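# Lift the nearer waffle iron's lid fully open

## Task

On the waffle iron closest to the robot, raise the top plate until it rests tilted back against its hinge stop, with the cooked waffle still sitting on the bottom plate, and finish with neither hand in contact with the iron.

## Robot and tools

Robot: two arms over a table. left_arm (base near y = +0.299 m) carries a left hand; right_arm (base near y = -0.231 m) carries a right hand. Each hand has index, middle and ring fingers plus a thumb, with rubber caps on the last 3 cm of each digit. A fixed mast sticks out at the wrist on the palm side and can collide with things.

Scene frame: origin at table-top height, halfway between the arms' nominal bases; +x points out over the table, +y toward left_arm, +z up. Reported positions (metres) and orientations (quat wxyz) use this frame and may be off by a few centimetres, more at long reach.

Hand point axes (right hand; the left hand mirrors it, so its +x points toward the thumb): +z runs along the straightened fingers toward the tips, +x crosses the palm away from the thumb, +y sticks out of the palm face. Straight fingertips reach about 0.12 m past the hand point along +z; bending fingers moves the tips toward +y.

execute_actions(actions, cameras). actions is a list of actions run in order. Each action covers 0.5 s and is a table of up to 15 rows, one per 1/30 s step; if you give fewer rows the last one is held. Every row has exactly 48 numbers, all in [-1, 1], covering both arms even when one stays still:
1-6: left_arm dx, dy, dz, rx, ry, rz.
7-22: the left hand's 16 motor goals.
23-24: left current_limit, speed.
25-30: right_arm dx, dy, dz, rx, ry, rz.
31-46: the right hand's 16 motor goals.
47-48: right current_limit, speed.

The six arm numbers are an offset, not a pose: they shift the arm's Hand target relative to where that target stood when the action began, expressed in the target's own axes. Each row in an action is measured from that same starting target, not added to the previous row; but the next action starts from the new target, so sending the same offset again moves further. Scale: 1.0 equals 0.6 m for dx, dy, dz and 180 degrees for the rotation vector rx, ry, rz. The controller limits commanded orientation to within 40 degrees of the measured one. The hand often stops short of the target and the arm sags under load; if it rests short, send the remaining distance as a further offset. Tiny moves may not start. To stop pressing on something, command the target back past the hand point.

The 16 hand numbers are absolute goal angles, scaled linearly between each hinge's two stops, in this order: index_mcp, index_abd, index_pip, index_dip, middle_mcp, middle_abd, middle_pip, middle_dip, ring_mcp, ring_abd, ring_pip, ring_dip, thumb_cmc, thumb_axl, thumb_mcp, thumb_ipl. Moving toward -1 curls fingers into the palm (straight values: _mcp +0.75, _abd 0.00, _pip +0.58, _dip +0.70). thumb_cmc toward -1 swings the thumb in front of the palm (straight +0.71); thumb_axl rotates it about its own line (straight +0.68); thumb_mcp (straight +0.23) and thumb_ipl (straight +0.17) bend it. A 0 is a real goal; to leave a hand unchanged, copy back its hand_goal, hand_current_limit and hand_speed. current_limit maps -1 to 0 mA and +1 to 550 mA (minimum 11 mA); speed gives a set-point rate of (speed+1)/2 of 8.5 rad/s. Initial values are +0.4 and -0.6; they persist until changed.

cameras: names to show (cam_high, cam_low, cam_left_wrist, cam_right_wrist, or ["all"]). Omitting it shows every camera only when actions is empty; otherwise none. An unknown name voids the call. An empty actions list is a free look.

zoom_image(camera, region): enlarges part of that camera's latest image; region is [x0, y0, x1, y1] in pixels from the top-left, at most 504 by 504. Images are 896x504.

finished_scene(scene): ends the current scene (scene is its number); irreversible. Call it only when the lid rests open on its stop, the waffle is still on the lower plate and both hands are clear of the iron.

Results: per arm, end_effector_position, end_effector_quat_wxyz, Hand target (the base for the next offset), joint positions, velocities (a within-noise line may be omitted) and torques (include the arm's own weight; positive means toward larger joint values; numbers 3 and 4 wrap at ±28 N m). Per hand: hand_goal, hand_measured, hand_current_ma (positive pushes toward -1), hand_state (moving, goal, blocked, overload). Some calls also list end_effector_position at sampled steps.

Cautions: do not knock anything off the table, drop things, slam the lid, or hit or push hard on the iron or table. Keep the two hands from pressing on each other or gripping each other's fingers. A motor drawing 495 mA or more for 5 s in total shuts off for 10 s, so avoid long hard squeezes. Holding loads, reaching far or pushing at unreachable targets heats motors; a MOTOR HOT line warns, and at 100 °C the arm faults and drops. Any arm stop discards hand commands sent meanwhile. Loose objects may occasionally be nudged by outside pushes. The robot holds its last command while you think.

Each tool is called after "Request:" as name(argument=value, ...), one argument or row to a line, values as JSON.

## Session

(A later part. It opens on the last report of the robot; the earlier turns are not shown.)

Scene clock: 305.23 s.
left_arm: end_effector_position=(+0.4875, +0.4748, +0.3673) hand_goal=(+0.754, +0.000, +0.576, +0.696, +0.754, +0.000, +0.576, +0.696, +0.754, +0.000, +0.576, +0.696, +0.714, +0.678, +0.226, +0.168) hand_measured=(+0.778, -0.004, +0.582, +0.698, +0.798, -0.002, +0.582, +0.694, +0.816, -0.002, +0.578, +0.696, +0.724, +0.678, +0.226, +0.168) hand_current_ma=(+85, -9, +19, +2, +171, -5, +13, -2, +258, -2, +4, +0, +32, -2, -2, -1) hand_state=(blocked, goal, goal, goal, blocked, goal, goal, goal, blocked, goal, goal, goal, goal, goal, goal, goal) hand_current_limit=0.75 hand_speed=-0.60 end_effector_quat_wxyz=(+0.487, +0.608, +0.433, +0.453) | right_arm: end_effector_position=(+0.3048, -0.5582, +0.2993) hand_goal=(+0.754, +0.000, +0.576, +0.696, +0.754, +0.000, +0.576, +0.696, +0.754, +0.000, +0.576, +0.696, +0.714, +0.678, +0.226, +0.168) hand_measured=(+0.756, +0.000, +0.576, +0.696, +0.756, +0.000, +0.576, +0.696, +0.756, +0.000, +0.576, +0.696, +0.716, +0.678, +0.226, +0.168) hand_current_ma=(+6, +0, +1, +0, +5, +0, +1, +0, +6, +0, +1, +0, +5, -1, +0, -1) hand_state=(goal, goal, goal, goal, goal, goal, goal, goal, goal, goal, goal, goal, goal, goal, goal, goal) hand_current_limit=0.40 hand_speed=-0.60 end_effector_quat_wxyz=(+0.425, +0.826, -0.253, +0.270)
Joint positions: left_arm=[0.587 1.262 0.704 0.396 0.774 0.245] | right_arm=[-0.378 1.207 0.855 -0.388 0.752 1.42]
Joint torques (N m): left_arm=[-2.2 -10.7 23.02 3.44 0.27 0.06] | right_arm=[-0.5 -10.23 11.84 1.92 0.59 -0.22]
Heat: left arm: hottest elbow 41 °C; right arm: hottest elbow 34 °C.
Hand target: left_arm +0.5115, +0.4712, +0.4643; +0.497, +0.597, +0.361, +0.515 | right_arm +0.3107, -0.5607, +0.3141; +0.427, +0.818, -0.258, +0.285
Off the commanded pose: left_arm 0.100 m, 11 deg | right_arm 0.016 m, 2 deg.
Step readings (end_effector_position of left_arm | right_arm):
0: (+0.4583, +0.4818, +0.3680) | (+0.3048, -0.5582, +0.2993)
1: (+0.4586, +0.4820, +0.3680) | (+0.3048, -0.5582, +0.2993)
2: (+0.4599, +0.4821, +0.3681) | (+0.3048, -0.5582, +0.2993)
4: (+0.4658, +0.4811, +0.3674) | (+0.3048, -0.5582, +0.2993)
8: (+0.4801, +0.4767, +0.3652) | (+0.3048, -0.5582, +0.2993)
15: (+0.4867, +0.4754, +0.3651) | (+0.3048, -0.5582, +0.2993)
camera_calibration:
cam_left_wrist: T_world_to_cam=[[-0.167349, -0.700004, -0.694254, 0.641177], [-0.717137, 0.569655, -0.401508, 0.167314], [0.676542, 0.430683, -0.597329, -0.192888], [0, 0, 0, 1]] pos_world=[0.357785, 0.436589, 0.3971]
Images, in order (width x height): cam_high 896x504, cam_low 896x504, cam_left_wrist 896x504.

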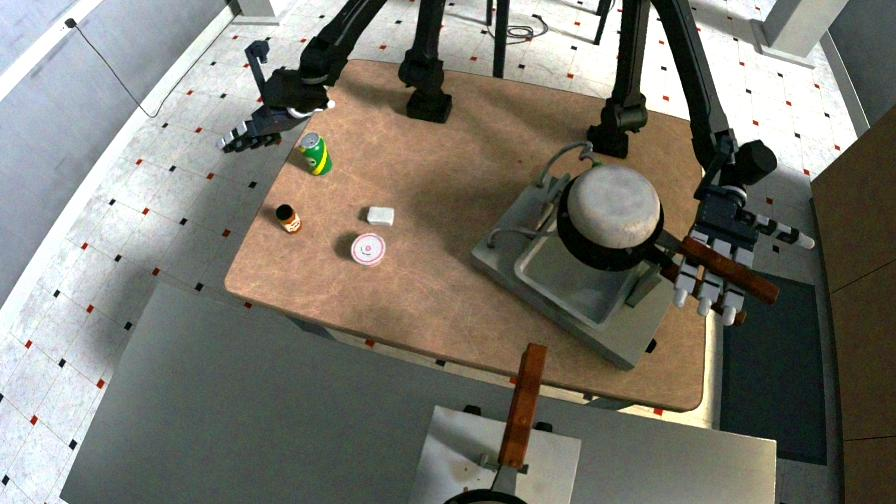

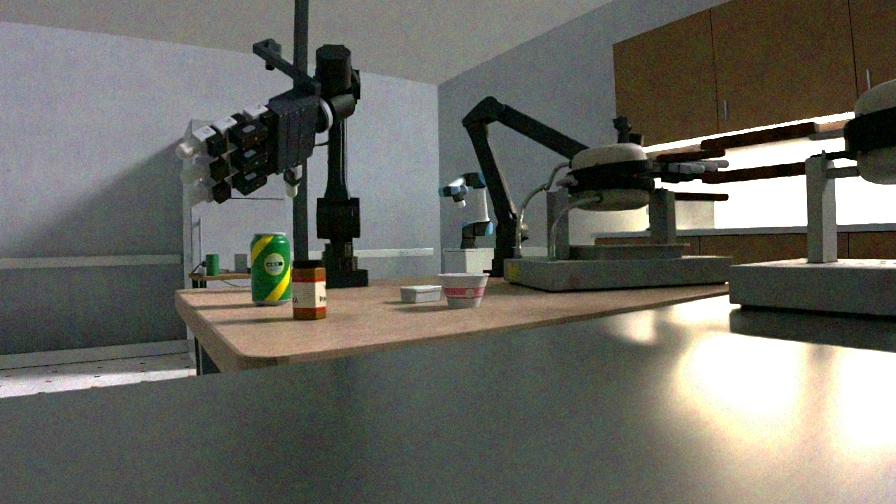

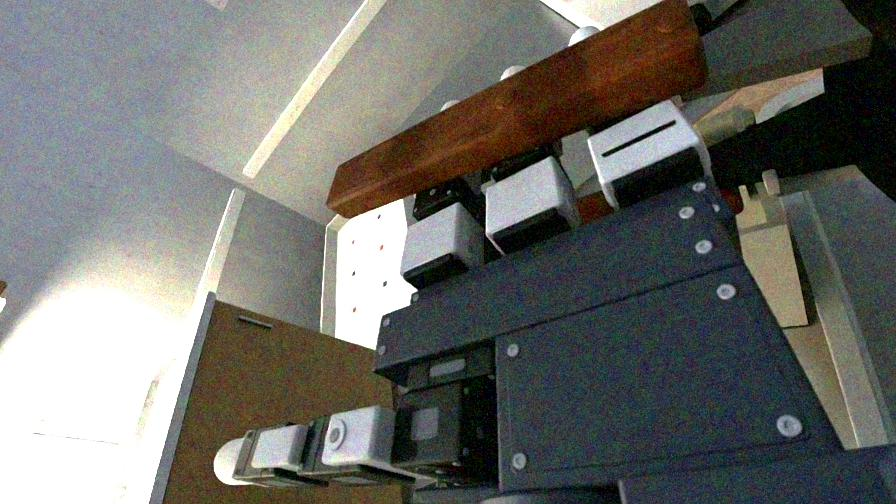

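Request:
execute_actions(
  actions=[
    [[0,0,0.01,0,0,0,0.754,0,-0.44,0.05,0.754,0,-0.44,0.05,0.754,0,-0.44,0.05,-0.55,0.678,0.226,0.168,0.75,-0.4,0,0,0,0,0,0,0.754,0,0.576,0.696,0.754,0,0.576,0.696,0.754,0,0.576,0.696,0.714,0.678,0.226,0.168,0.4,-0.6]],
    [[0,0,0,0,0,0,0.754,0,-0.44,0.05,0.754,0,-0.44,0.05,0.754,0,-0.44,0.05,-0.55,0.678,0.226,0.168,0.75,-0.4,0,0,0,0,0,0,0.754,0,0.576,0.696,0.754,0,0.576,0.696,0.754,0,0.576,0.696,0.714,0.678,0.226,0.168,0.4,-0.6]],
  ],
  cameras=["cam_left_wrist","cam_high"],
)

Scene clock: 313.50 s.
left_arm: end_effector_position=(+0.5022, +0.4699, +0.3787) hand_goal=(+0.754, +0.000, -0.440, +0.050, +0.754, +0.000, -0.440, +0.050, +0.754, +0.000, -0.440, +0.050, -0.550, +0.678, +0.226, +0.168) hand_measured=(+0.808, -0.006, -0.408, +0.052, +0.772, -0.002, -0.436, +0.052, +0.778, -0.002, -0.436, +0.052, -0.548, +0.678, +0.226, +0.168) hand_current_ma=(+224, -16, +109, +7, +61, -5, +13, +6, +86, -2, +13, +6, +5, -2, -2, -1) hand_state=(blocked, goal, blocked, goal, goal, goal, goal, goal, blocked, goal, goal, goal, goal, goal, goal, goal) hand_current_limit=0.75 hand_speed=-0.40 end_effector_quat_wxyz=(+0.493, +0.609, +0.424, +0.454) | right_arm: end_effector_position=(+0.3048, -0.5582, +0.2993) hand_goal=(+0.754, +0.000, +0.576, +0.696, +0.754, +0.000, +0.576, +0.696, +0.754, +0.000, +0.576, +0.696, +0.714, +0.678, +0.226, +0.168) hand_measured=(+0.756, +0.000, +0.576, +0.696, +0.756, +0.000, +0.576, +0.696, +0.756, +0.000, +0.576, +0.696, +0.716, +0.678, +0.226, +0.168) hand_current_ma=(+6, +0, +1, +0, +5, +0, +1, +0, +6, +0, +1, +0, +5, -1, +0, -1) hand_state=(goal, goal, goal, goal, goal, goal, goal, goal, goal, goal, goal, goal, goal, goal, goal, goal) hand_current_limit=0.40 hand_speed=-0.60 end_effector_quat_wxyz=(+0.425, +0.826, -0.253, +0.270)
Joint positions: left_arm=[0.56 1.284 0.745 0.396 0.763 0.234] | right_arm=[-0.378 1.207 0.855 -0.388 0.752 1.42]
Joint torques (N m): left_arm=[-1.2 -10.99 21.61 3.3 0.09 0.11] | right_arm=[-0.97 -10.23 11.77 1.66 0.59 -0.21]
Heat: left arm: hottest elbow 42 °C; right arm: hottest elbow 34 °C.
Hand target: left_arm +0.5174, +0.4699, +0.4647; +0.497, +0.597, +0.361, +0.515 | right_arm +0.3107, -0.5607, +0.3141; +0.427, +0.818, -0.258, +0.285
Off the commanded pose: left_arm 0.087 m, 10 deg | right_arm 0.016 m, 2 deg.
Step readings (end_effector_position of left_arm | right_arm):
0: (+0.4875, +0.4748, +0.3673) | (+0.3048, -0.5582, +0.2993)
1: (+0.4875, +0.4749, +0.3673) | (+0.3048, -0.5582, +0.2993)
2: (+0.4878, +0.4749, +0.3673) | (+0.3048, -0.5582, +0.2993)
4: (+0.4891, +0.4748, +0.3674) | (+0.3048, -0.5582, +0.2993)
8: (+0.4930, +0.4740, +0.3675) | (+0.3048, -0.5582, +0.2993)
15: (+0.5007, +0.4711, +0.3758) | (+0.3048, -0.5582, +0.2993)
16: (+0.5016, +0.4704, +0.3774) | (+0.3048, -0.5582, +0.2993)
17: (+0.5019, +0.4699, +0.3783) | (+0.3048, -0.5582, +0.2993)
19: (+0.5021, +0.4698, +0.3789) | (+0.3048, -0.5582, +0.2993)
23: (+0.5022, +0.4699, +0.3787) | (+0.3048, -0.5582, +0.2993)
30: (+0.5022, +0.4699, +0.3787) | (+0.3048, -0.5582, +0.2993)
camera_calibration:
cam_left_wrist: T_world_to_cam=[[-0.16851, -0.696035, -0.697954, 0.648185], [-0.702712, 0.581376, -0.410119, 0.175742], [0.691231, 0.421352, -0.58708, -0.200775], [0, 0, 0, 1]] pos_world=[0.371503, 0.433584, 0.406607]
Images, in order (width x height): cam_high 896x504, cam_left_wrist 896x504.

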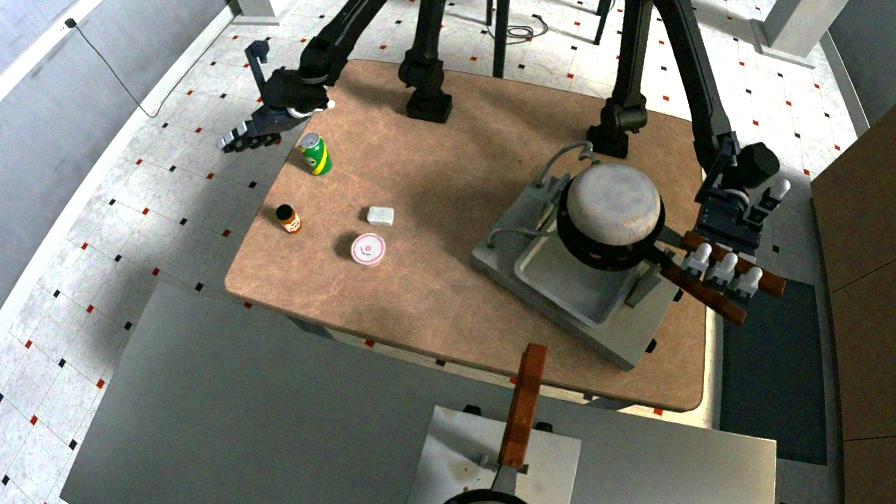

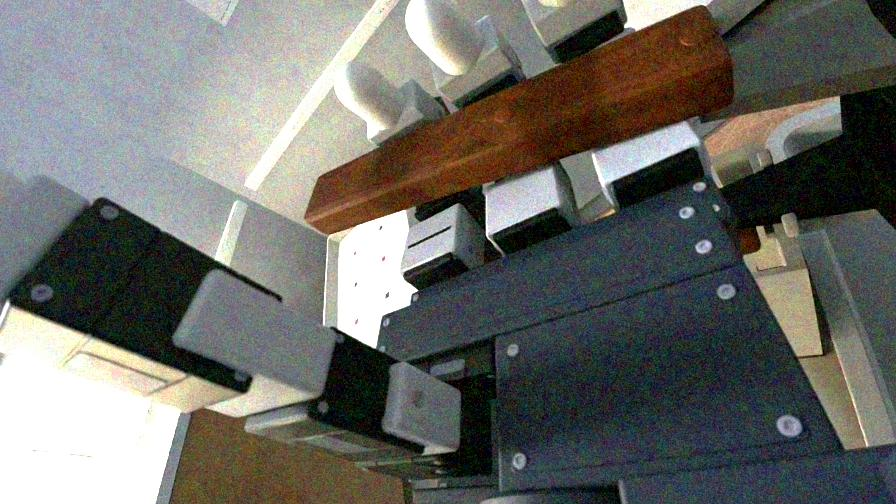

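Request:
execute_actions(
  actions=[
    [[-0.015,0.05,-0.003,-0.005,0,0.027,0.72,0,-0.44,-0.05,0.72,0,-0.44,-0.05,0.72,0,-0.44,-0.05,-0.55,0.678,-0.276,-0.317,0.75,-0.4,0,0,0,0,0,0,0.754,0,0.576,0.696,0.754,0,0.576,0.696,0.754,0,0.576,0.696,0.714,0.678,0.226,0.168,0.4,-0.6]],
    [[-0.03,0.1075,-0.005,-0.0095,0,0.0547,0.72,0,-0.44,-0.05,0.72,0,-0.44,-0.05,0.72,0,-0.44,-0.05,-0.55,0.678,-0.276,-0.317,0.75,-0.4,0,0,0,0,0,0,0.754,0,0.576,0.696,0.754,0,0.576,0.696,0.754,0,0.576,0.696,0.714,0.678,0.226,0.168,0.4,-0.6]],
  ],
  cameras=["cam_left_wrist","cam_high","cam_low"],
)

Scene clock: 326.20 s.
left_arm: end_effector_position=(+0.4941, +0.4270, +0.4497) hand_goal=(+0.720, +0.000, -0.440, -0.050, +0.720, +0.000, -0.440, -0.050, +0.720, +0.000, -0.440, -0.050, -0.550, +0.678, -0.276, -0.316) hand_measured=(+0.738, -0.006, -0.436, -0.048, +0.736, -0.002, -0.436, -0.048, +0.740, -0.002, -0.436, -0.048, -0.550, +0.678, -0.278, -0.316) hand_current_ma=(+63, -14, +13, +7, +51, -5, +10, +6, +70, -2, +10, +6, +1, -2, -7, +2) hand_state=(goal, goal, goal, goal, goal, goal, goal, goal, goal, goal, goal, goal, goal, goal, goal, goal) hand_current_limit=0.75 hand_speed=-0.40 end_effector_quat_wxyz=(+0.438, +0.648, +0.333, +0.526) | right_arm: end_effector_position=(+0.3048, -0.5582, +0.2993) hand_goal=(+0.754, +0.000, +0.576, +0.696, +0.754, +0.000, +0.576, +0.696, +0.754, +0.000, +0.576, +0.696, +0.714, +0.678, +0.226, +0.168) hand_measured=(+0.756, +0.000, +0.576, +0.696, +0.756, +0.000, +0.576, +0.696, +0.756, +0.000, +0.576, +0.696, +0.716, +0.678, +0.226, +0.168) hand_current_ma=(+6, +0, +1, +0, +5, +0, +1, +0, +6, +0, +1, +0, +5, -1, +0, -1) hand_state=(goal, goal, goal, goal, goal, goal, goal, goal, goal, goal, goal, goal, goal, goal, goal, goal) hand_current_limit=0.40 hand_speed=-0.60 end_effector_quat_wxyz=(+0.425, +0.826, -0.253, +0.270)
Joint positions: left_arm=[0.513 1.172 0.827 0.262 0.722 0.458] | right_arm=[-0.378 1.207 0.855 -0.388 0.752 1.42]
Joint torques (N m): left_arm=[-1.03 -11.46 23.25 2.4 0.37 0.06] | right_arm=[-0.67 -9.47 11.74 1.8 0.56 -0.2]
Heat: left arm: hottest elbow 46 °C; right arm: hottest elbow 34 °C.
Hand target: left_arm +0.4973, +0.4179, +0.5458; +0.441, +0.627, +0.270, +0.583 | right_arm +0.3107, -0.5607, +0.3141; +0.427, +0.818, -0.258, +0.285
Off the commanded pose: left_arm 0.097 m, 10 deg | right_arm 0.016 m, 2 deg.
Step readings (end_effector_position of left_arm | right_arm):
0: (+0.5022, +0.4699, +0.3787) | (+0.3048, -0.5582, +0.2993)
1: (+0.5022, +0.4699, +0.3787) | (+0.3048, -0.5582, +0.2993)
2: (+0.5024, +0.4696, +0.3789) | (+0.3048, -0.5582, +0.2993)
4: (+0.5032, +0.4682, +0.3788) | (+0.3048, -0.5582, +0.2993)
8: (+0.5051, +0.4651, +0.3812) | (+0.3048, -0.5582, +0.2993)
15: (+0.5062, +0.4627, +0.3830) | (+0.3048, -0.5582, +0.2993)
16: (+0.5063, +0.4623, +0.3834) | (+0.3048, -0.5582, +0.2993)
17: (+0.5064, +0.4613, +0.3844) | (+0.3048, -0.5582, +0.2993)
19: (+0.5060, +0.4576, +0.3895) | (+0.3048, -0.5582, +0.2993)
23: (+0.4994, +0.4435, +0.4173) | (+0.3048, -0.5582, +0.2993)
30: (+0.4930, +0.4270, +0.4493) | (+0.3048, -0.5582, +0.2993)
camera_calibration:
cam_left_wrist: T_world_to_cam=[[-0.107406, -0.495945, -0.861686, 0.624563], [-0.651879, 0.689527, -0.315604, 0.110354], [0.750678, 0.527818, -0.397355, -0.295681], [0, 0, 0, 1]] pos_world=[0.360981, 0.389722, 0.455515]
Images, in order (width x height): cam_high 896x504, cam_low 896x504, cam_left_wrist 896x504.

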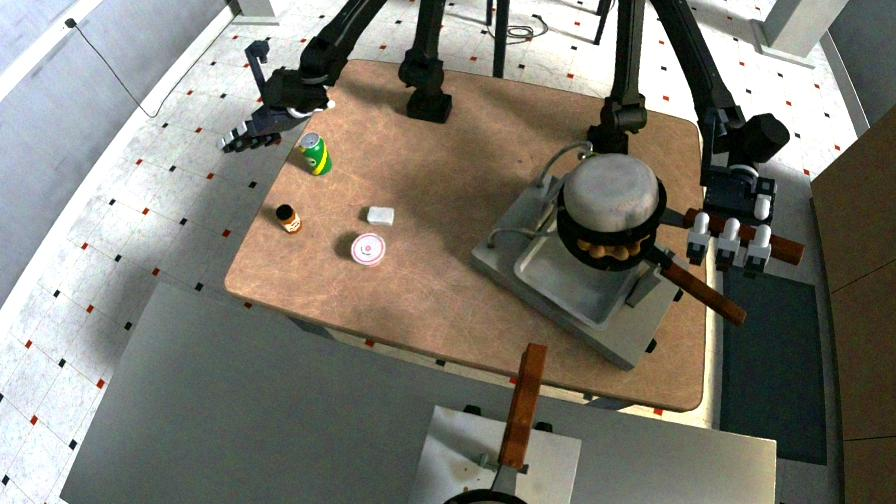

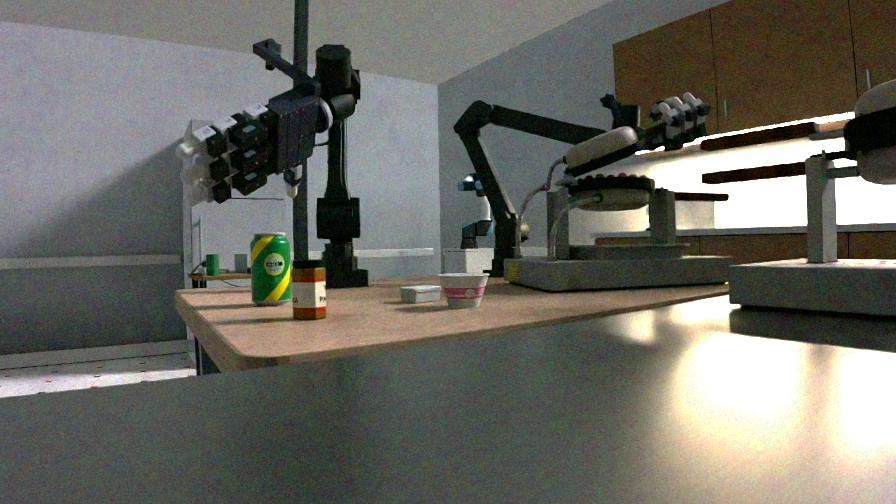

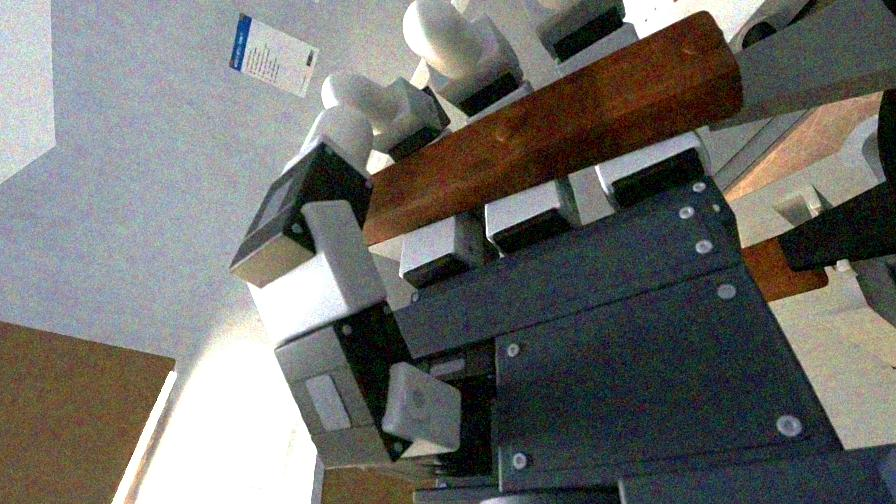

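Request:
execute_actions(
  actions=[
    [[-0.03,0.1075,-0.005,-0.0095,0,0.0547,0.72,0,-0.44,-0.05,0.72,0,-0.44,-0.05,0.72,0,-0.44,-0.05,-0.55,0.678,-0.276,-0.317,0.75,-0.4,0,0,0,0,0,0,0.754,0,0.576,0.696,0.754,0,0.576,0.696,0.754,0,0.576,0.696,0.714,0.678,0.226,0.168,0.4,-0.6]],
    [[-0.03,0.1,-0.005,-0.0095,0,0.0547,0.72,0,-0.44,-0.05,0.72,0,-0.44,-0.05,0.72,0,-0.44,-0.05,-0.55,0.678,-0.276,-0.317,0.75,-0.4,0,0,0,0,0,0,0.754,0,0.576,0.696,0.754,0,0.576,0.696,0.754,0,0.576,0.696,0.714,0.678,0.226,0.168,0.4,-0.6]],
  ],
)

Scene clock: 333.53 s.
left_arm: end_effector_position=(+0.4695, +0.3475, +0.5483) hand_goal=(+0.720, +0.000, -0.440, -0.050, +0.720, +0.000, -0.440, -0.050, +0.720, +0.000, -0.440, -0.050, -0.550, +0.678, -0.276, -0.316) hand_measured=(+0.736, -0.006, -0.436, -0.048, +0.734, -0.002, -0.436, -0.048, +0.732, -0.002, -0.436, -0.048, -0.552, +0.678, -0.278, -0.316) hand_current_ma=(+53, -13, +10, +6, +45, -5, +9, +6, +38, -2, +9, +6, -4, -2, -7, +2) hand_state=(goal, goal, goal, goal, goal, goal, goal, goal, goal, goal, goal, goal, goal, goal, goal, goal) hand_current_limit=0.75 hand_speed=-0.40 end_effector_quat_wxyz=(+0.357, +0.676, +0.202, +0.612) | right_arm: end_effector_position=(+0.3048, -0.5582, +0.2993) hand_goal=(+0.754, +0.000, +0.576, +0.696, +0.754, +0.000, +0.576, +0.696, +0.754, +0.000, +0.576, +0.696, +0.714, +0.678, +0.226, +0.168) hand_measured=(+0.756, +0.000, +0.576, +0.696, +0.756, +0.000, +0.576, +0.696, +0.756, +0.000, +0.576, +0.696, +0.716, +0.678, +0.226, +0.168) hand_current_ma=(+6, +0, +1, +0, +5, +0, +1, +0, +6, +0, +1, +0, +5, -1, +0, -1) hand_state=(goal, goal, goal, goal, goal, goal, goal, goal, goal, goal, goal, goal, goal, goal, goal, goal) hand_current_limit=0.40 hand_speed=-0.60 end_effector_quat_wxyz=(+0.425, +0.826, -0.253, +0.270)
Joint positions: left_arm=[0.402 1.026 0.965 0.067 0.631 0.749] | right_arm=[-0.378 1.207 0.855 -0.388 0.752 1.42]
Joint torques (N m): left_arm=[-2.32 -9.17 22.32 2.1 0.25 0.24] | right_arm=[-0.15 -10.34 11.66 1.78 0.57 -0.22]
Heat: left arm: hottest elbow 46 °C; right arm: hottest elbow 34 °C.
Hand target: left_arm +0.4606, +0.3245, +0.6270; +0.353, +0.650, +0.141, +0.658 | right_arm +0.3107, -0.5607, +0.3141; +0.427, +0.818, -0.258, +0.285
Off the commanded pose: left_arm 0.082 m, 9 deg | right_arm 0.016 m, 2 deg.
Step readings (end_effector_position of left_arm | right_arm):
0: (+0.4942, +0.4270, +0.4496) | (+0.3048, -0.5582, +0.2993)
1: (+0.4942, +0.4270, +0.4496) | (+0.3048, -0.5582, +0.2993)
2: (+0.4946, +0.4268, +0.4501) | (+0.3048, -0.5582, +0.2993)
4: (+0.4951, +0.4251, +0.4520) | (+0.3048, -0.5582, +0.2993)
8: (+0.4897, +0.4128, +0.4692) | (+0.3048, -0.5582, +0.2993)
15: (+0.4825, +0.3943, +0.4975) | (+0.3048, -0.5582, +0.2993)
16: (+0.4828, +0.3940, +0.4989) | (+0.3048, -0.5582, +0.2993)
17: (+0.4834, +0.3935, +0.4998) | (+0.3048, -0.5582, +0.2993)
19: (+0.4840, +0.3895, +0.5023) | (+0.3048, -0.5582, +0.2993)
23: (+0.4771, +0.3717, +0.5185) | (+0.3048, -0.5582, +0.2993)
30: (+0.4689, +0.3485, +0.5454) | (+0.3048, -0.5582, +0.2993)

Request:
execute_actions(
  actions=[
    [[-0.03,0.1,-0.01,-0.0095,0,0.0547,0.72,0,-0.44,-0.05,0.72,0,-0.44,-0.05,0.72,0,-0.44,-0.05,-0.55,0.678,-0.276,-0.317,0.75,-0.4,0,0,0,0,0,0,0.754,0,0.576,0.696,0.754,0,0.576,0.696,0.754,0,0.576,0.696,0.714,0.678,0.226,0.168,0.4,-0.6]],
    [[-0.03,0.1,-0.01,-0.0095,0,0.0547,0.72,0,-0.44,-0.05,0.72,0,-0.44,-0.05,0.72,0,-0.44,-0.05,-0.55,0.678,-0.276,-0.317,0.75,-0.4,0,0,0,0,0,0,0.754,0,0.576,0.696,0.754,0,0.576,0.696,0.754,0,0.576,0.696,0.714,0.678,0.226,0.168,0.4,-0.6]],
  ],
  cameras=["cam_left_wrist","cam_high","cam_low"],
)

Scene clock: 340.20 s.
left_arm: end_effector_position=(+0.4281, +0.2338, +0.6084) hand_goal=(+0.720, +0.000, -0.440, -0.050, +0.720, +0.000, -0.440, -0.050, +0.720, +0.000, -0.440, -0.050, -0.550, +0.678, -0.276, -0.316) hand_measured=(+0.728, -0.006, -0.436, -0.048, +0.728, -0.002, -0.438, -0.048, +0.728, -0.002, -0.438, -0.048, -0.554, +0.676, -0.278, -0.316) hand_current_ma=(+21, -13, +8, +6, +25, -5, +7, +6, +26, -2, +7, +6, -10, -3, -7, +2) hand_state=(goal, goal, goal, goal, goal, goal, goal, goal, goal, goal, goal, goal, goal, goal, goal, goal) hand_current_limit=0.75 hand_speed=-0.40 end_effector_quat_wxyz=(+0.258, +0.684, +0.047, +0.681) | right_arm: end_effector_position=(+0.3048, -0.5582, +0.2993) hand_goal=(+0.754, +0.000, +0.576, +0.696, +0.754, +0.000, +0.576, +0.696, +0.754, +0.000, +0.576, +0.696, +0.714, +0.678, +0.226, +0.168) hand_measured=(+0.756, +0.000, +0.576, +0.696, +0.756, +0.000, +0.576, +0.696, +0.756, +0.000, +0.576, +0.696, +0.716, +0.678, +0.226, +0.168) hand_current_ma=(+6, +0, +1, +0, +5, +0, +1, +0, +6, +0, +1, +0, +5, -1, +0, -1) hand_state=(goal, goal, goal, goal, goal, goal, goal, goal, goal, goal, goal, goal, goal, goal, goal, goal) hand_current_limit=0.40 hand_speed=-0.60 end_effector_quat_wxyz=(+0.425, +0.826, -0.253, +0.270)
Joint positions: left_arm=[0.178 0.904 1.072 -0.101 0.462 1.111] | right_arm=[-0.378 1.207 0.855 -0.388 0.752 1.42]
Joint torques (N m): left_arm=[-2.32 -6.71 20.36 1.84 0.15 0.22] | right_arm=[-0.44 -9.64 11.69 1.88 0.58 -0.18]
Heat: left arm: hottest elbow 49 °C; right arm: hottest elbow 34 °C.
Hand target: left_arm +0.4107, +0.2162, +0.6652; +0.254, +0.654, +0.008, +0.712 | right_arm +0.3107, -0.5607, +0.3141; +0.427, +0.818, -0.258, +0.285
Off the commanded pose: left_arm 0.062 m, 7 deg | right_arm 0.016 m, 2 deg.
Step readings (end_effector_position of left_arm | right_arm):
0: (+0.4696, +0.3475, +0.5482) | (+0.3048, -0.5582, +0.2993)
1: (+0.4697, +0.3473, +0.5481) | (+0.3048, -0.5582, +0.2993)
2: (+0.4706, +0.3465, +0.5481) | (+0.3048, -0.5582, +0.2993)
4: (+0.4714, +0.3415, +0.5484) | (+0.3048, -0.5582, +0.2993)
8: (+0.4629, +0.3184, +0.5587) | (+0.3048, -0.5582, +0.2993)
15: (+0.4509, +0.2942, +0.5816) | (+0.3048, -0.5582, +0.2993)
16: (+0.4510, +0.2936, +0.5831) | (+0.3048, -0.5582, +0.2993)
17: (+0.4518, +0.2925, +0.5837) | (+0.3048, -0.5582, +0.2993)
19: (+0.4518, +0.2855, +0.5835) | (+0.3048, -0.5582, +0.2993)
23: (+0.4405, +0.2575, +0.5897) | (+0.3048, -0.5582, +0.2993)
30: (+0.4279, +0.2348, +0.6074) | (+0.3048, -0.5582, +0.2993)
camera_calibration:
cam_left_wrist: T_world_to_cam=[[0.169708, 0.160897, -0.972271, 0.453458], [-0.551482, 0.833148, 0.0416138, -0.043341], [0.816741, 0.529128, 0.230124, -0.491387], [0, 0, 0, 1]] pos_world=[0.300479, 0.223156, 0.555767]
Images, in order (width x height): cam_high 896x504, cam_low 896x504, cam_left_wrist 896x504.

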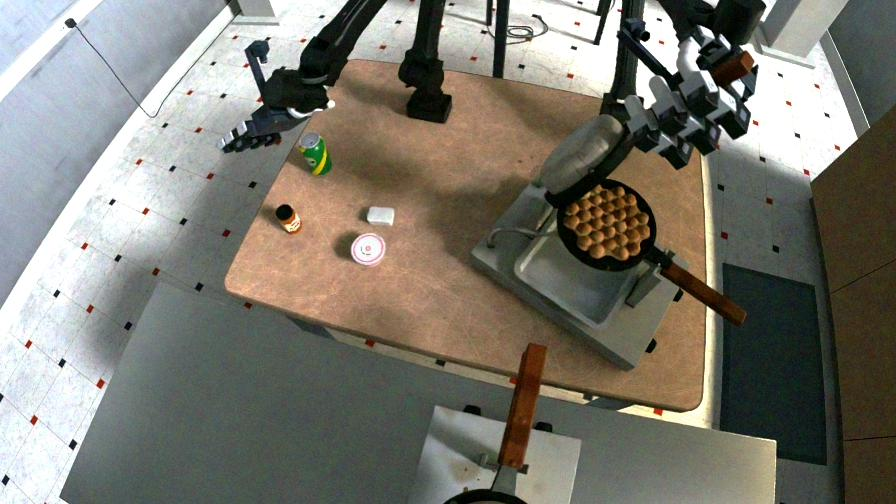

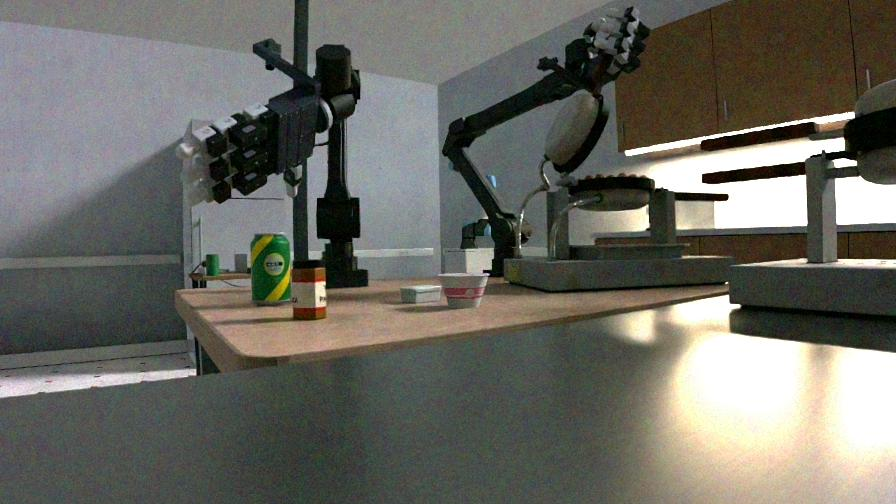

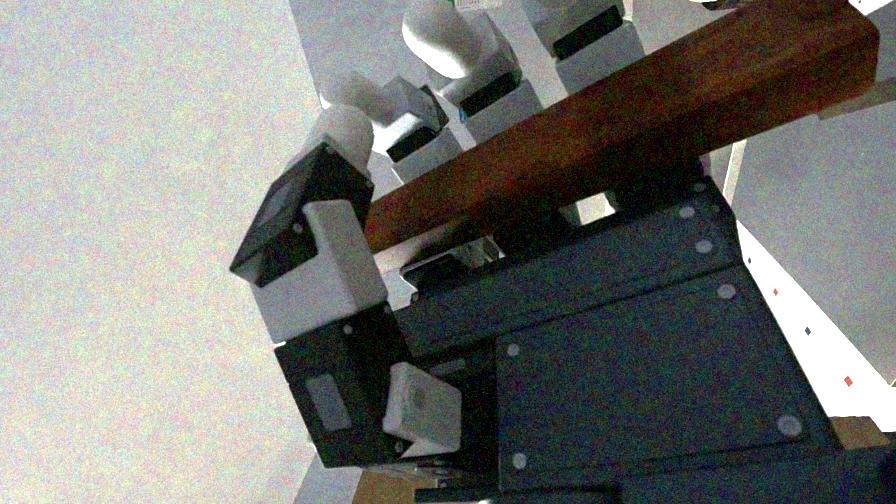

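Request:
execute_actions(
  actions=[
    [[-0.03,0.09,-0.025,-0.0095,0,0.0547,0.68,0,-0.44,-0.1,0.68,0,-0.44,-0.1,0.68,0,-0.44,-0.1,-0.55,0.678,-0.34,-0.42,0.6,-0.4,0,0,0,0,0,0,0.754,0,0.576,0.696,0.754,0,0.576,0.696,0.754,0,0.576,0.696,0.714,0.678,0.226,0.168,0.4,-0.6]],
    [[-0.03,0.09,-0.02,-0.0095,0,0.0547,0.68,0,-0.44,-0.1,0.68,0,-0.44,-0.1,0.68,0,-0.44,-0.1,-0.55,0.678,-0.34,-0.42,0.6,-0.4,0,0,0,0,0,0,0.754,0,0.576,0.696,0.754,0,0.576,0.696,0.754,0,0.576,0.696,0.714,0.678,0.226,0.168,0.4,-0.6]],
  ],
  cameras=["cam_left_wrist"],
)

Scene clock: 351.70 s.
left_arm: end_effector_position=(+0.3639, +0.1249, +0.6122) hand_goal=(+0.680, +0.000, -0.440, -0.100, +0.680, +0.000, -0.440, -0.100, +0.680, +0.000, -0.440, -0.100, -0.550, +0.678, -0.340, -0.420) hand_measured=(+0.688, -0.006, -0.438, -0.098, +0.682, -0.002, -0.438, -0.098, +0.682, -0.002, -0.438, -0.098, -0.554, +0.676, -0.340, -0.418) hand_current_ma=(+22, -13, +6, +7, +5, -5, +5, +6, +6, -2, +5, +6, -10, -4, +0, +5) hand_state=(goal, goal, goal, goal, goal, goal, goal, goal, goal, goal, goal, goal, goal, goal, goal, goal) hand_current_limit=0.60 hand_speed=-0.40 end_effector_quat_wxyz=(+0.148, +0.666, -0.111, +0.723) | right_arm: end_effector_position=(+0.3048, -0.5582, +0.2993) hand_goal=(+0.754, +0.000, +0.576, +0.696, +0.754, +0.000, +0.576, +0.696, +0.754, +0.000, +0.576, +0.696, +0.714, +0.678, +0.226, +0.168) hand_measured=(+0.756, +0.000, +0.576, +0.696, +0.756, +0.000, +0.576, +0.696, +0.756, +0.000, +0.576, +0.696, +0.716, +0.678, +0.226, +0.168) hand_current_ma=(+6, +0, +1, +0, +5, +0, +1, +0, +6, +0, +1, +0, +5, -1, +0, -1) hand_state=(goal, goal, goal, goal, goal, goal, goal, goal, goal, goal, goal, goal, goal, goal, goal, goal) hand_current_limit=0.40 hand_speed=-0.60 end_effector_quat_wxyz=(+0.425, +0.826, -0.253, +0.270)
Joint positions: left_arm=[-0.134 0.785 1.091 -0.214 0.224 1.514] | right_arm=[-0.378 1.207 0.855 -0.388 0.752 1.42]
Joint torques (N m): left_arm=[-1.61 -4.6 18.78 1.66 -0.03 0.1] | right_arm=[-0.5 -10.52 11.71 1.95 0.6 -0.16]
Heat: left arm: hottest elbow 51 °C; right arm: hottest elbow 34 °C.
Hand target: left_arm +0.3479, +0.1182, +0.6553; +0.148, +0.638, -0.125, +0.745 | right_arm +0.3107, -0.5607, +0.3141; +0.427, +0.818, -0.258, +0.285
Off the commanded pose: left_arm 0.046 m, 4 deg | right_arm 0.016 m, 2 deg.
Step readings (end_effector_position of left_arm | right_arm):
0: (+0.4281, +0.2338, +0.6084) | (+0.3048, -0.5582, +0.2993)
1: (+0.4283, +0.2337, +0.6082) | (+0.3048, -0.5582, +0.2993)
2: (+0.4289, +0.2325, +0.6076) | (+0.3048, -0.5582, +0.2993)
4: (+0.4275, +0.2251, +0.6066) | (+0.3048, -0.5582, +0.2993)
8: (+0.4114, +0.1974, +0.6098) | (+0.3048, -0.5582, +0.2993)
15: (+0.3959, +0.1802, +0.6171) | (+0.3048, -0.5582, +0.2993)
16: (+0.3962, +0.1801, +0.6170) | (+0.3048, -0.5582, +0.2993)
17: (+0.3968, +0.1788, +0.6162) | (+0.3048, -0.5582, +0.2993)
19: (+0.3953, +0.1706, +0.6143) | (+0.3048, -0.5582, +0.2993)
23: (+0.3776, +0.1410, +0.6141) | (+0.3048, -0.5582, +0.2993)
30: (+0.3631, +0.1256, +0.6150) | (+0.3048, -0.5582, +0.2993)
camera_calibration:
cam_left_wrist: T_world_to_cam=[[0.324538, 0.477557, -0.816465, 0.294325], [-0.538596, 0.802883, 0.255525, -0.120039], [0.777553, 0.356817, 0.517776, -0.522549], [0, 0, 0, 1]] pos_world=[0.246138, 0.142275, 0.541542]
Images, in order (width x height): cam_left_wrist 896x504.

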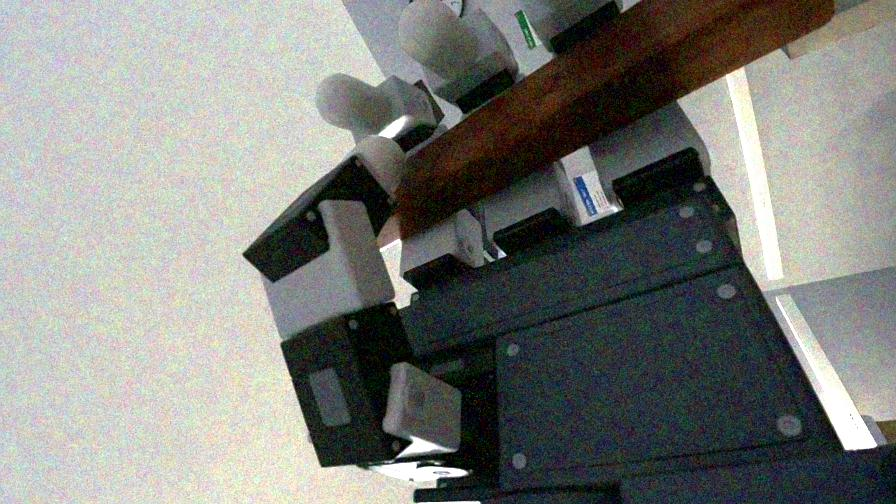

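Request:
execute_actions(
  actions=[
    [[-0.015,0.05,-0.006,-0.005,0,0.0275,0.68,0,-0.44,-0.1,0.68,0,-0.44,-0.1,0.68,0,-0.44,-0.1,-0.55,0.678,-0.34,-0.42,0.6,-0.4,0,0,0,0,0,0,0.754,0,0.576,0.696,0.754,0,0.576,0.696,0.754,0,0.576,0.696,0.714,0.678,0.226,0.168,0.4,-0.6]],
    [[-0.015,0.05,-0.006,-0.005,0,0.0275,0.68,0,-0.44,-0.1,0.68,0,-0.44,-0.1,0.68,0,-0.44,-0.1,-0.55,0.678,-0.34,-0.42,0.6,-0.4,0,0,0,0,0,0,0.754,0,0.576,0.696,0.754,0,0.576,0.696,0.754,0,0.576,0.696,0.714,0.678,0.226,0.168,0.4,-0.6]],
  ],
  cameras=["cam_left_wrist","cam_high","cam_low"],
)

Request:
zoom_image(
  camera="cam_low",
  region=[440, 0, 760, 240],
)

Scene clock: 358.80 s.
left_arm: end_effector_position=(+0.3357, +0.0648, +0.5997) hand_goal=(+0.680, +0.000, -0.440, -0.100, +0.680, +0.000, -0.440, -0.100, +0.680, +0.000, -0.440, -0.100, -0.550, +0.678, -0.340, -0.420) hand_measured=(+0.680, -0.006, -0.438, -0.098, +0.680, -0.002, -0.438, -0.098, +0.680, -0.002, -0.438, -0.098, -0.554, +0.678, -0.334, -0.416) hand_current_ma=(+1, -13, +6, +7, +1, -5, +5, +6, +1, -2, +5, +6, -13, +1, +20, +15) hand_state=(goal, goal, goal, goal, goal, goal, goal, goal, goal, goal, goal, goal, goal, goal, goal, goal) hand_current_limit=0.60 hand_speed=-0.40 end_effector_quat_wxyz=(+0.094, +0.644, -0.190, +0.735) | right_arm: end_effector_position=(+0.3048, -0.5582, +0.2993) hand_goal=(+0.754, +0.000, +0.576, +0.696, +0.754, +0.000, +0.576, +0.696, +0.754, +0.000, +0.576, +0.696, +0.714, +0.678, +0.226, +0.168) hand_measured=(+0.756, +0.000, +0.576, +0.696, +0.756, +0.000, +0.576, +0.696, +0.756, +0.000, +0.576, +0.696, +0.716, +0.678, +0.226, +0.168) hand_current_ma=(+6, +0, +1, +0, +5, +0, +1, +0, +6, +0, +1, +0, +5, -1, +0, -1) hand_state=(goal, goal, goal, goal, goal, goal, goal, goal, goal, goal, goal, goal, goal, goal, goal, goal) hand_current_limit=0.40 hand_speed=-0.60 end_effector_quat_wxyz=(+0.425, +0.826, -0.253, +0.270)
Joint positions: left_arm=[-0.366 0.767 1.091 -0.226 0.038 1.727] | right_arm=[-0.378 1.207 0.855 -0.388 0.752 1.42]
Joint torques (N m): left_arm=[-0.91 -4.72 17.07 1.66 -0.26 0.06] | right_arm=[-0.5 -9.88 11.69 1.74 0.57 -0.19]
Heat: left arm: hottest elbow 50 °C; right arm: hottest elbow 34 °C.
Hand target: left_arm +0.3213, +0.0652, +0.6340; +0.094, +0.622, -0.191, +0.753 | right_arm +0.3107, -0.5607, +0.3141; +0.427, +0.818, -0.258, +0.285
Off the commanded pose: left_arm 0.037 m, 3 deg | right_arm 0.016 m, 2 deg.
Step readings (end_effector_position of left_arm | right_arm):
0: (+0.3639, +0.1249, +0.6122) | (+0.3048, -0.5582, +0.2993)
1: (+0.3641, +0.1249, +0.6121) | (+0.3048, -0.5582, +0.2993)
2: (+0.3649, +0.1242, +0.6117) | (+0.3048, -0.5582, +0.2993)
4: (+0.3646, +0.1190, +0.6104) | (+0.3048, -0.5582, +0.2993)
8: (+0.3559, +0.1008, +0.6076) | (+0.3048, -0.5582, +0.2993)
15: (+0.3517, +0.0939, +0.6053) | (+0.3048, -0.5582, +0.2993)
16: (+0.3520, +0.0938, +0.6049) | (+0.3048, -0.5582, +0.2993)
17: (+0.3526, +0.0933, +0.6044) | (+0.3048, -0.5582, +0.2993)
19: (+0.3516, +0.0885, +0.6035) | (+0.3048, -0.5582, +0.2993)
23: (+0.3406, +0.0717, +0.6020) | (+0.3048, -0.5582, +0.2993)
30: (+0.3358, +0.0651, +0.6004) | (+0.3048, -0.5582, +0.2993)
camera_calibration:
cam_left_wrist: T_world_to_cam=[[0.400834, 0.602608, -0.690069, 0.212455], [-0.542655, 0.763044, 0.351127, -0.137067], [0.738145, 0.233726, 0.632862, -0.520413], [0, 0, 0, 1]] pos_world=[0.224601, 0.0981949, 0.524086]
Images, in order (width x height): cam_high 896x504, cam_low 896x504, cam_left_wrist 896x504.

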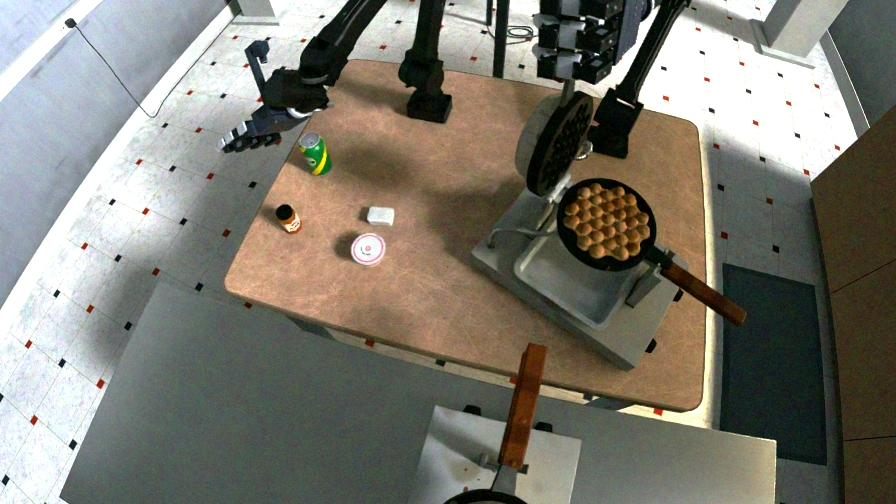

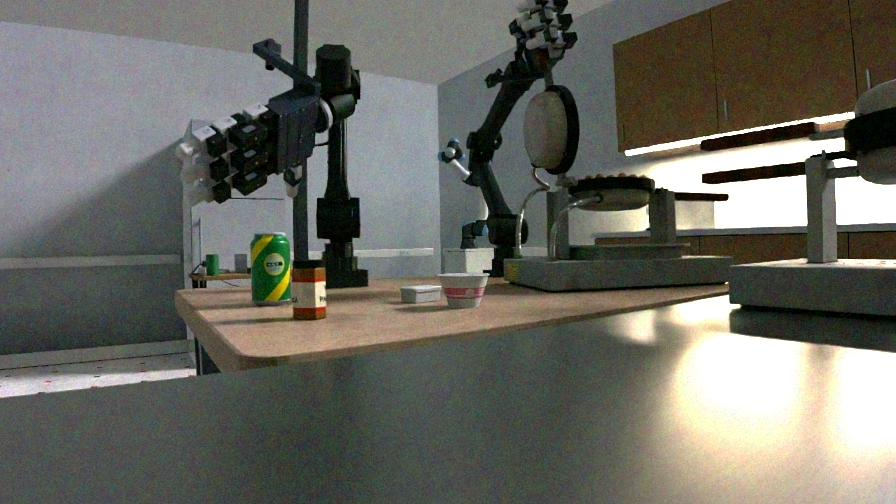

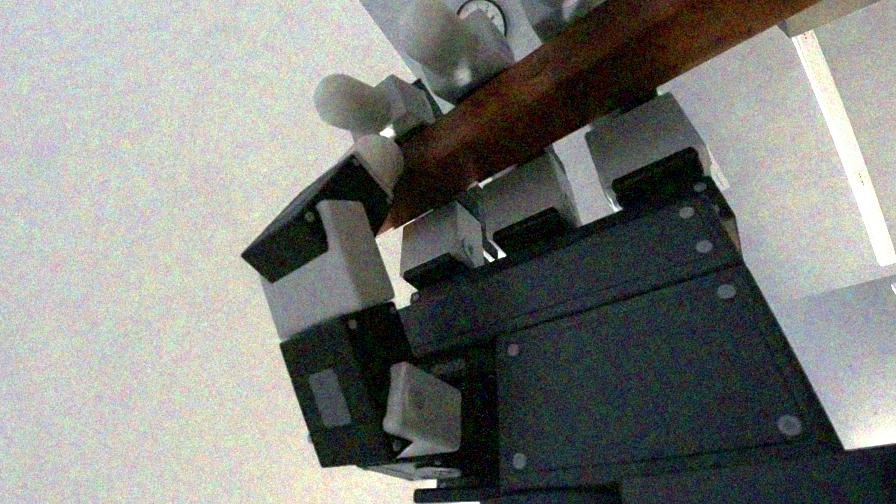

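Scaled by 1.575 from the camera's 896x504 image, which has a finer 1280x720 frame.

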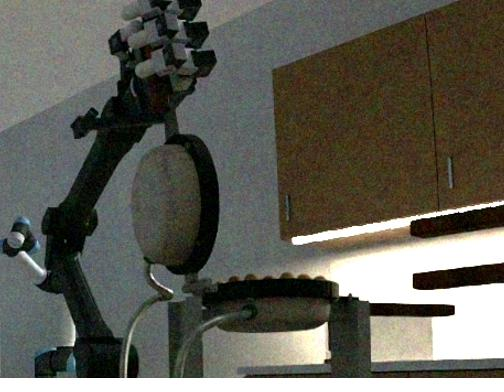

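Request:
execute_actions(
  actions=[
    [[-0.015,0.045,0,-0.005,0,0.0275,0.68,0,-0.44,-0.1,0.68,0,-0.44,-0.1,0.68,0,-0.44,-0.1,-0.55,0.678,-0.34,-0.42,0.6,-0.4,0,0,0,0,0,0,0.754,0,0.576,0.696,0.754,0,0.576,0.696,0.754,0,0.576,0.696,0.714,0.678,0.226,0.168,0.4,-0.6]],
  ],
  cameras=["cam_left_wrist","cam_high","cam_low"],
)

Request:
zoom_image(
  camera="cam_low",
  region=[440, 0, 760, 240],
)

Scene clock: 365.57 s.
left_arm: end_effector_position=(+0.3236, +0.0405, +0.5916) hand_goal=(+0.680, +0.000, -0.440, -0.100, +0.680, +0.000, -0.440, -0.100, +0.680, +0.000, -0.440, -0.100, -0.550, +0.678, -0.340, -0.420) hand_measured=(+0.680, -0.006, -0.438, -0.098, +0.680, -0.002, -0.438, -0.098, +0.680, -0.002, -0.438, -0.098, -0.556, +0.678, -0.330, -0.414) hand_current_ma=(-1, -13, +6, +7, -1, -5, +5, +6, -1, -2, +5, +6, -14, +1, +43, +25) hand_state=(goal, goal, goal, goal, goal, goal, goal, goal, goal, goal, goal, goal, goal, goal, goal, goal) hand_current_limit=0.60 hand_speed=-0.40 end_effector_quat_wxyz=(+0.066, +0.633, -0.226, +0.738) | right_arm: end_effector_position=(+0.3048, -0.5582, +0.2993) hand_goal=(+0.754, +0.000, +0.576, +0.696, +0.754, +0.000, +0.576, +0.696, +0.754, +0.000, +0.576, +0.696, +0.714, +0.678, +0.226, +0.168) hand_measured=(+0.756, +0.000, +0.576, +0.696, +0.756, +0.000, +0.576, +0.696, +0.756, +0.000, +0.576, +0.696, +0.716, +0.678, +0.226, +0.168) hand_current_ma=(+6, +0, +1, +0, +5, +0, +1, +0, +6, +0, +1, +0, +5, -1, +0, -1) hand_state=(goal, goal, goal, goal, goal, goal, goal, goal, goal, goal, goal, goal, goal, goal, goal, goal) hand_current_limit=0.40 hand_speed=-0.60 end_effector_quat_wxyz=(+0.425, +0.826, -0.253, +0.270)
Joint positions: left_arm=[-0.467 0.767 1.091 -0.226 -0.044 1.829] | right_arm=[-0.378 1.207 0.855 -0.388 0.752 1.42]
Joint torques (N m): left_arm=[-1.03 -4.37 16.02 2.06 -0.31 0.08] | right_arm=[-0.44 -10.23 11.73 1.87 0.6 -0.17]
Heat: left arm: hottest elbow 48 °C; right arm: hottest elbow 34 °C.
Hand target: left_arm +0.3130, +0.0416, +0.6206; +0.066, +0.613, -0.224, +0.755 | right_arm +0.3107, -0.5607, +0.3141; +0.427, +0.818, -0.258, +0.285
Off the commanded pose: left_arm 0.031 m, 3 deg | right_arm 0.016 m, 2 deg.
Step readings (end_effector_position of left_arm | right_arm):
0: (+0.3357, +0.0648, +0.5996) | (+0.3048, -0.5582, +0.2993)
1: (+0.3360, +0.0649, +0.5995) | (+0.3048, -0.5582, +0.2993)
2: (+0.3363, +0.0644, +0.5992) | (+0.3048, -0.5582, +0.2993)
4: (+0.3349, +0.0596, +0.5977) | (+0.3048, -0.5582, +0.2993)
8: (+0.3262, +0.0457, +0.5949) | (+0.3048, -0.5582, +0.2993)
15: (+0.3234, +0.0406, +0.5923) | (+0.3048, -0.5582, +0.2993)
camera_calibration:
cam_left_wrist: T_world_to_cam=[[0.432247, 0.654634, -0.620175, 0.17277], [-0.550024, 0.736392, 0.393955, -0.144192], [0.714588, 0.170826, 0.678367, -0.517396], [0, 0, 0, 1]] pos_world=[0.215737, 0.0814656, 0.514937]
Images, in order (width x height): cam_high 896x504, cam_low 896x504, cam_left_wrist 896x504.

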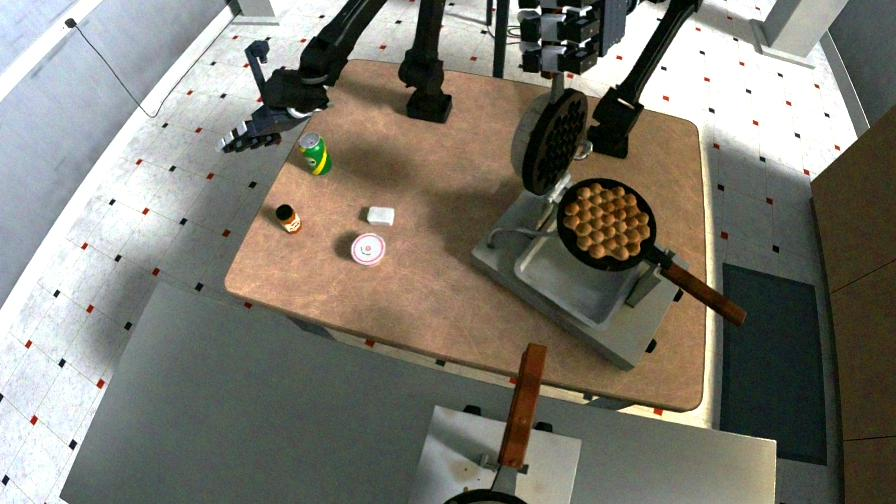

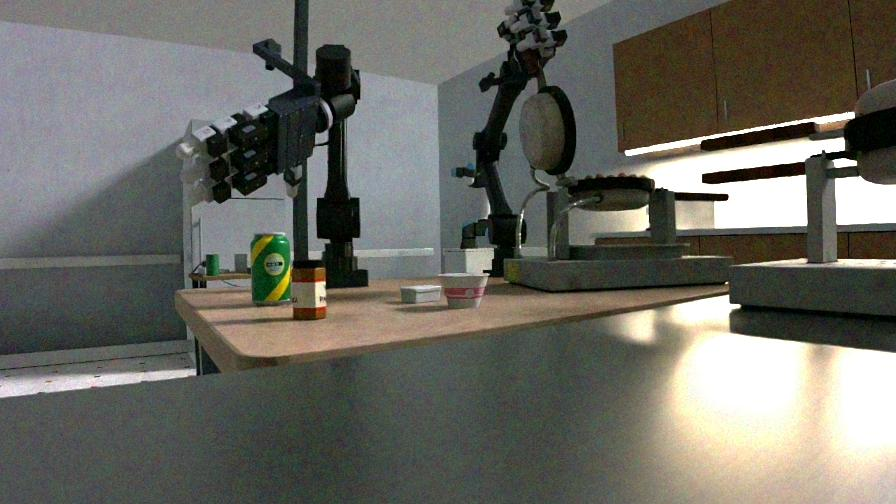

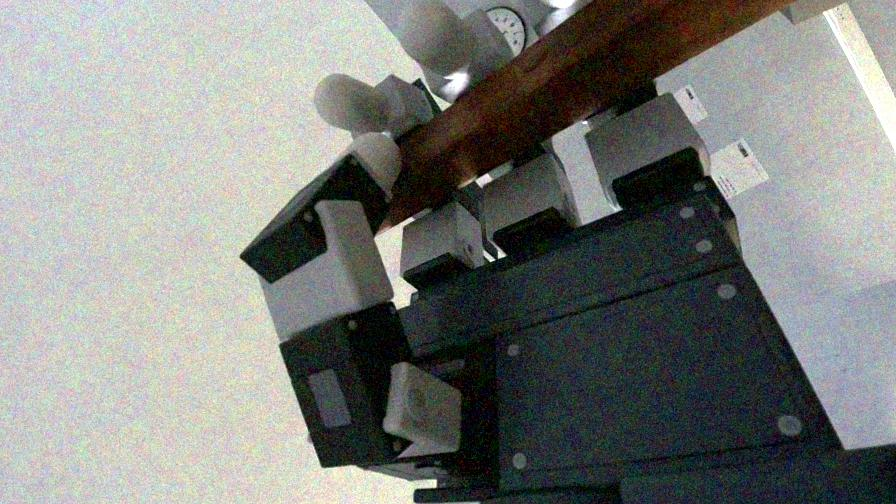

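Scaled by 1.575 from the camera's 896x504 image, which has a finer 1280x720 frame.

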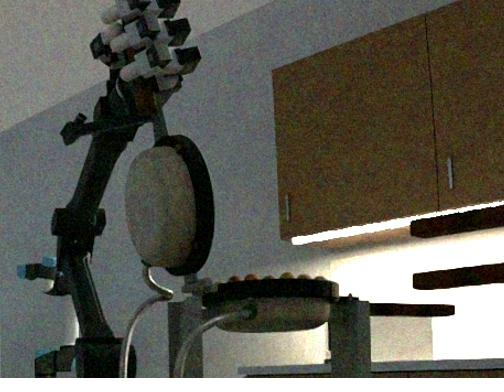

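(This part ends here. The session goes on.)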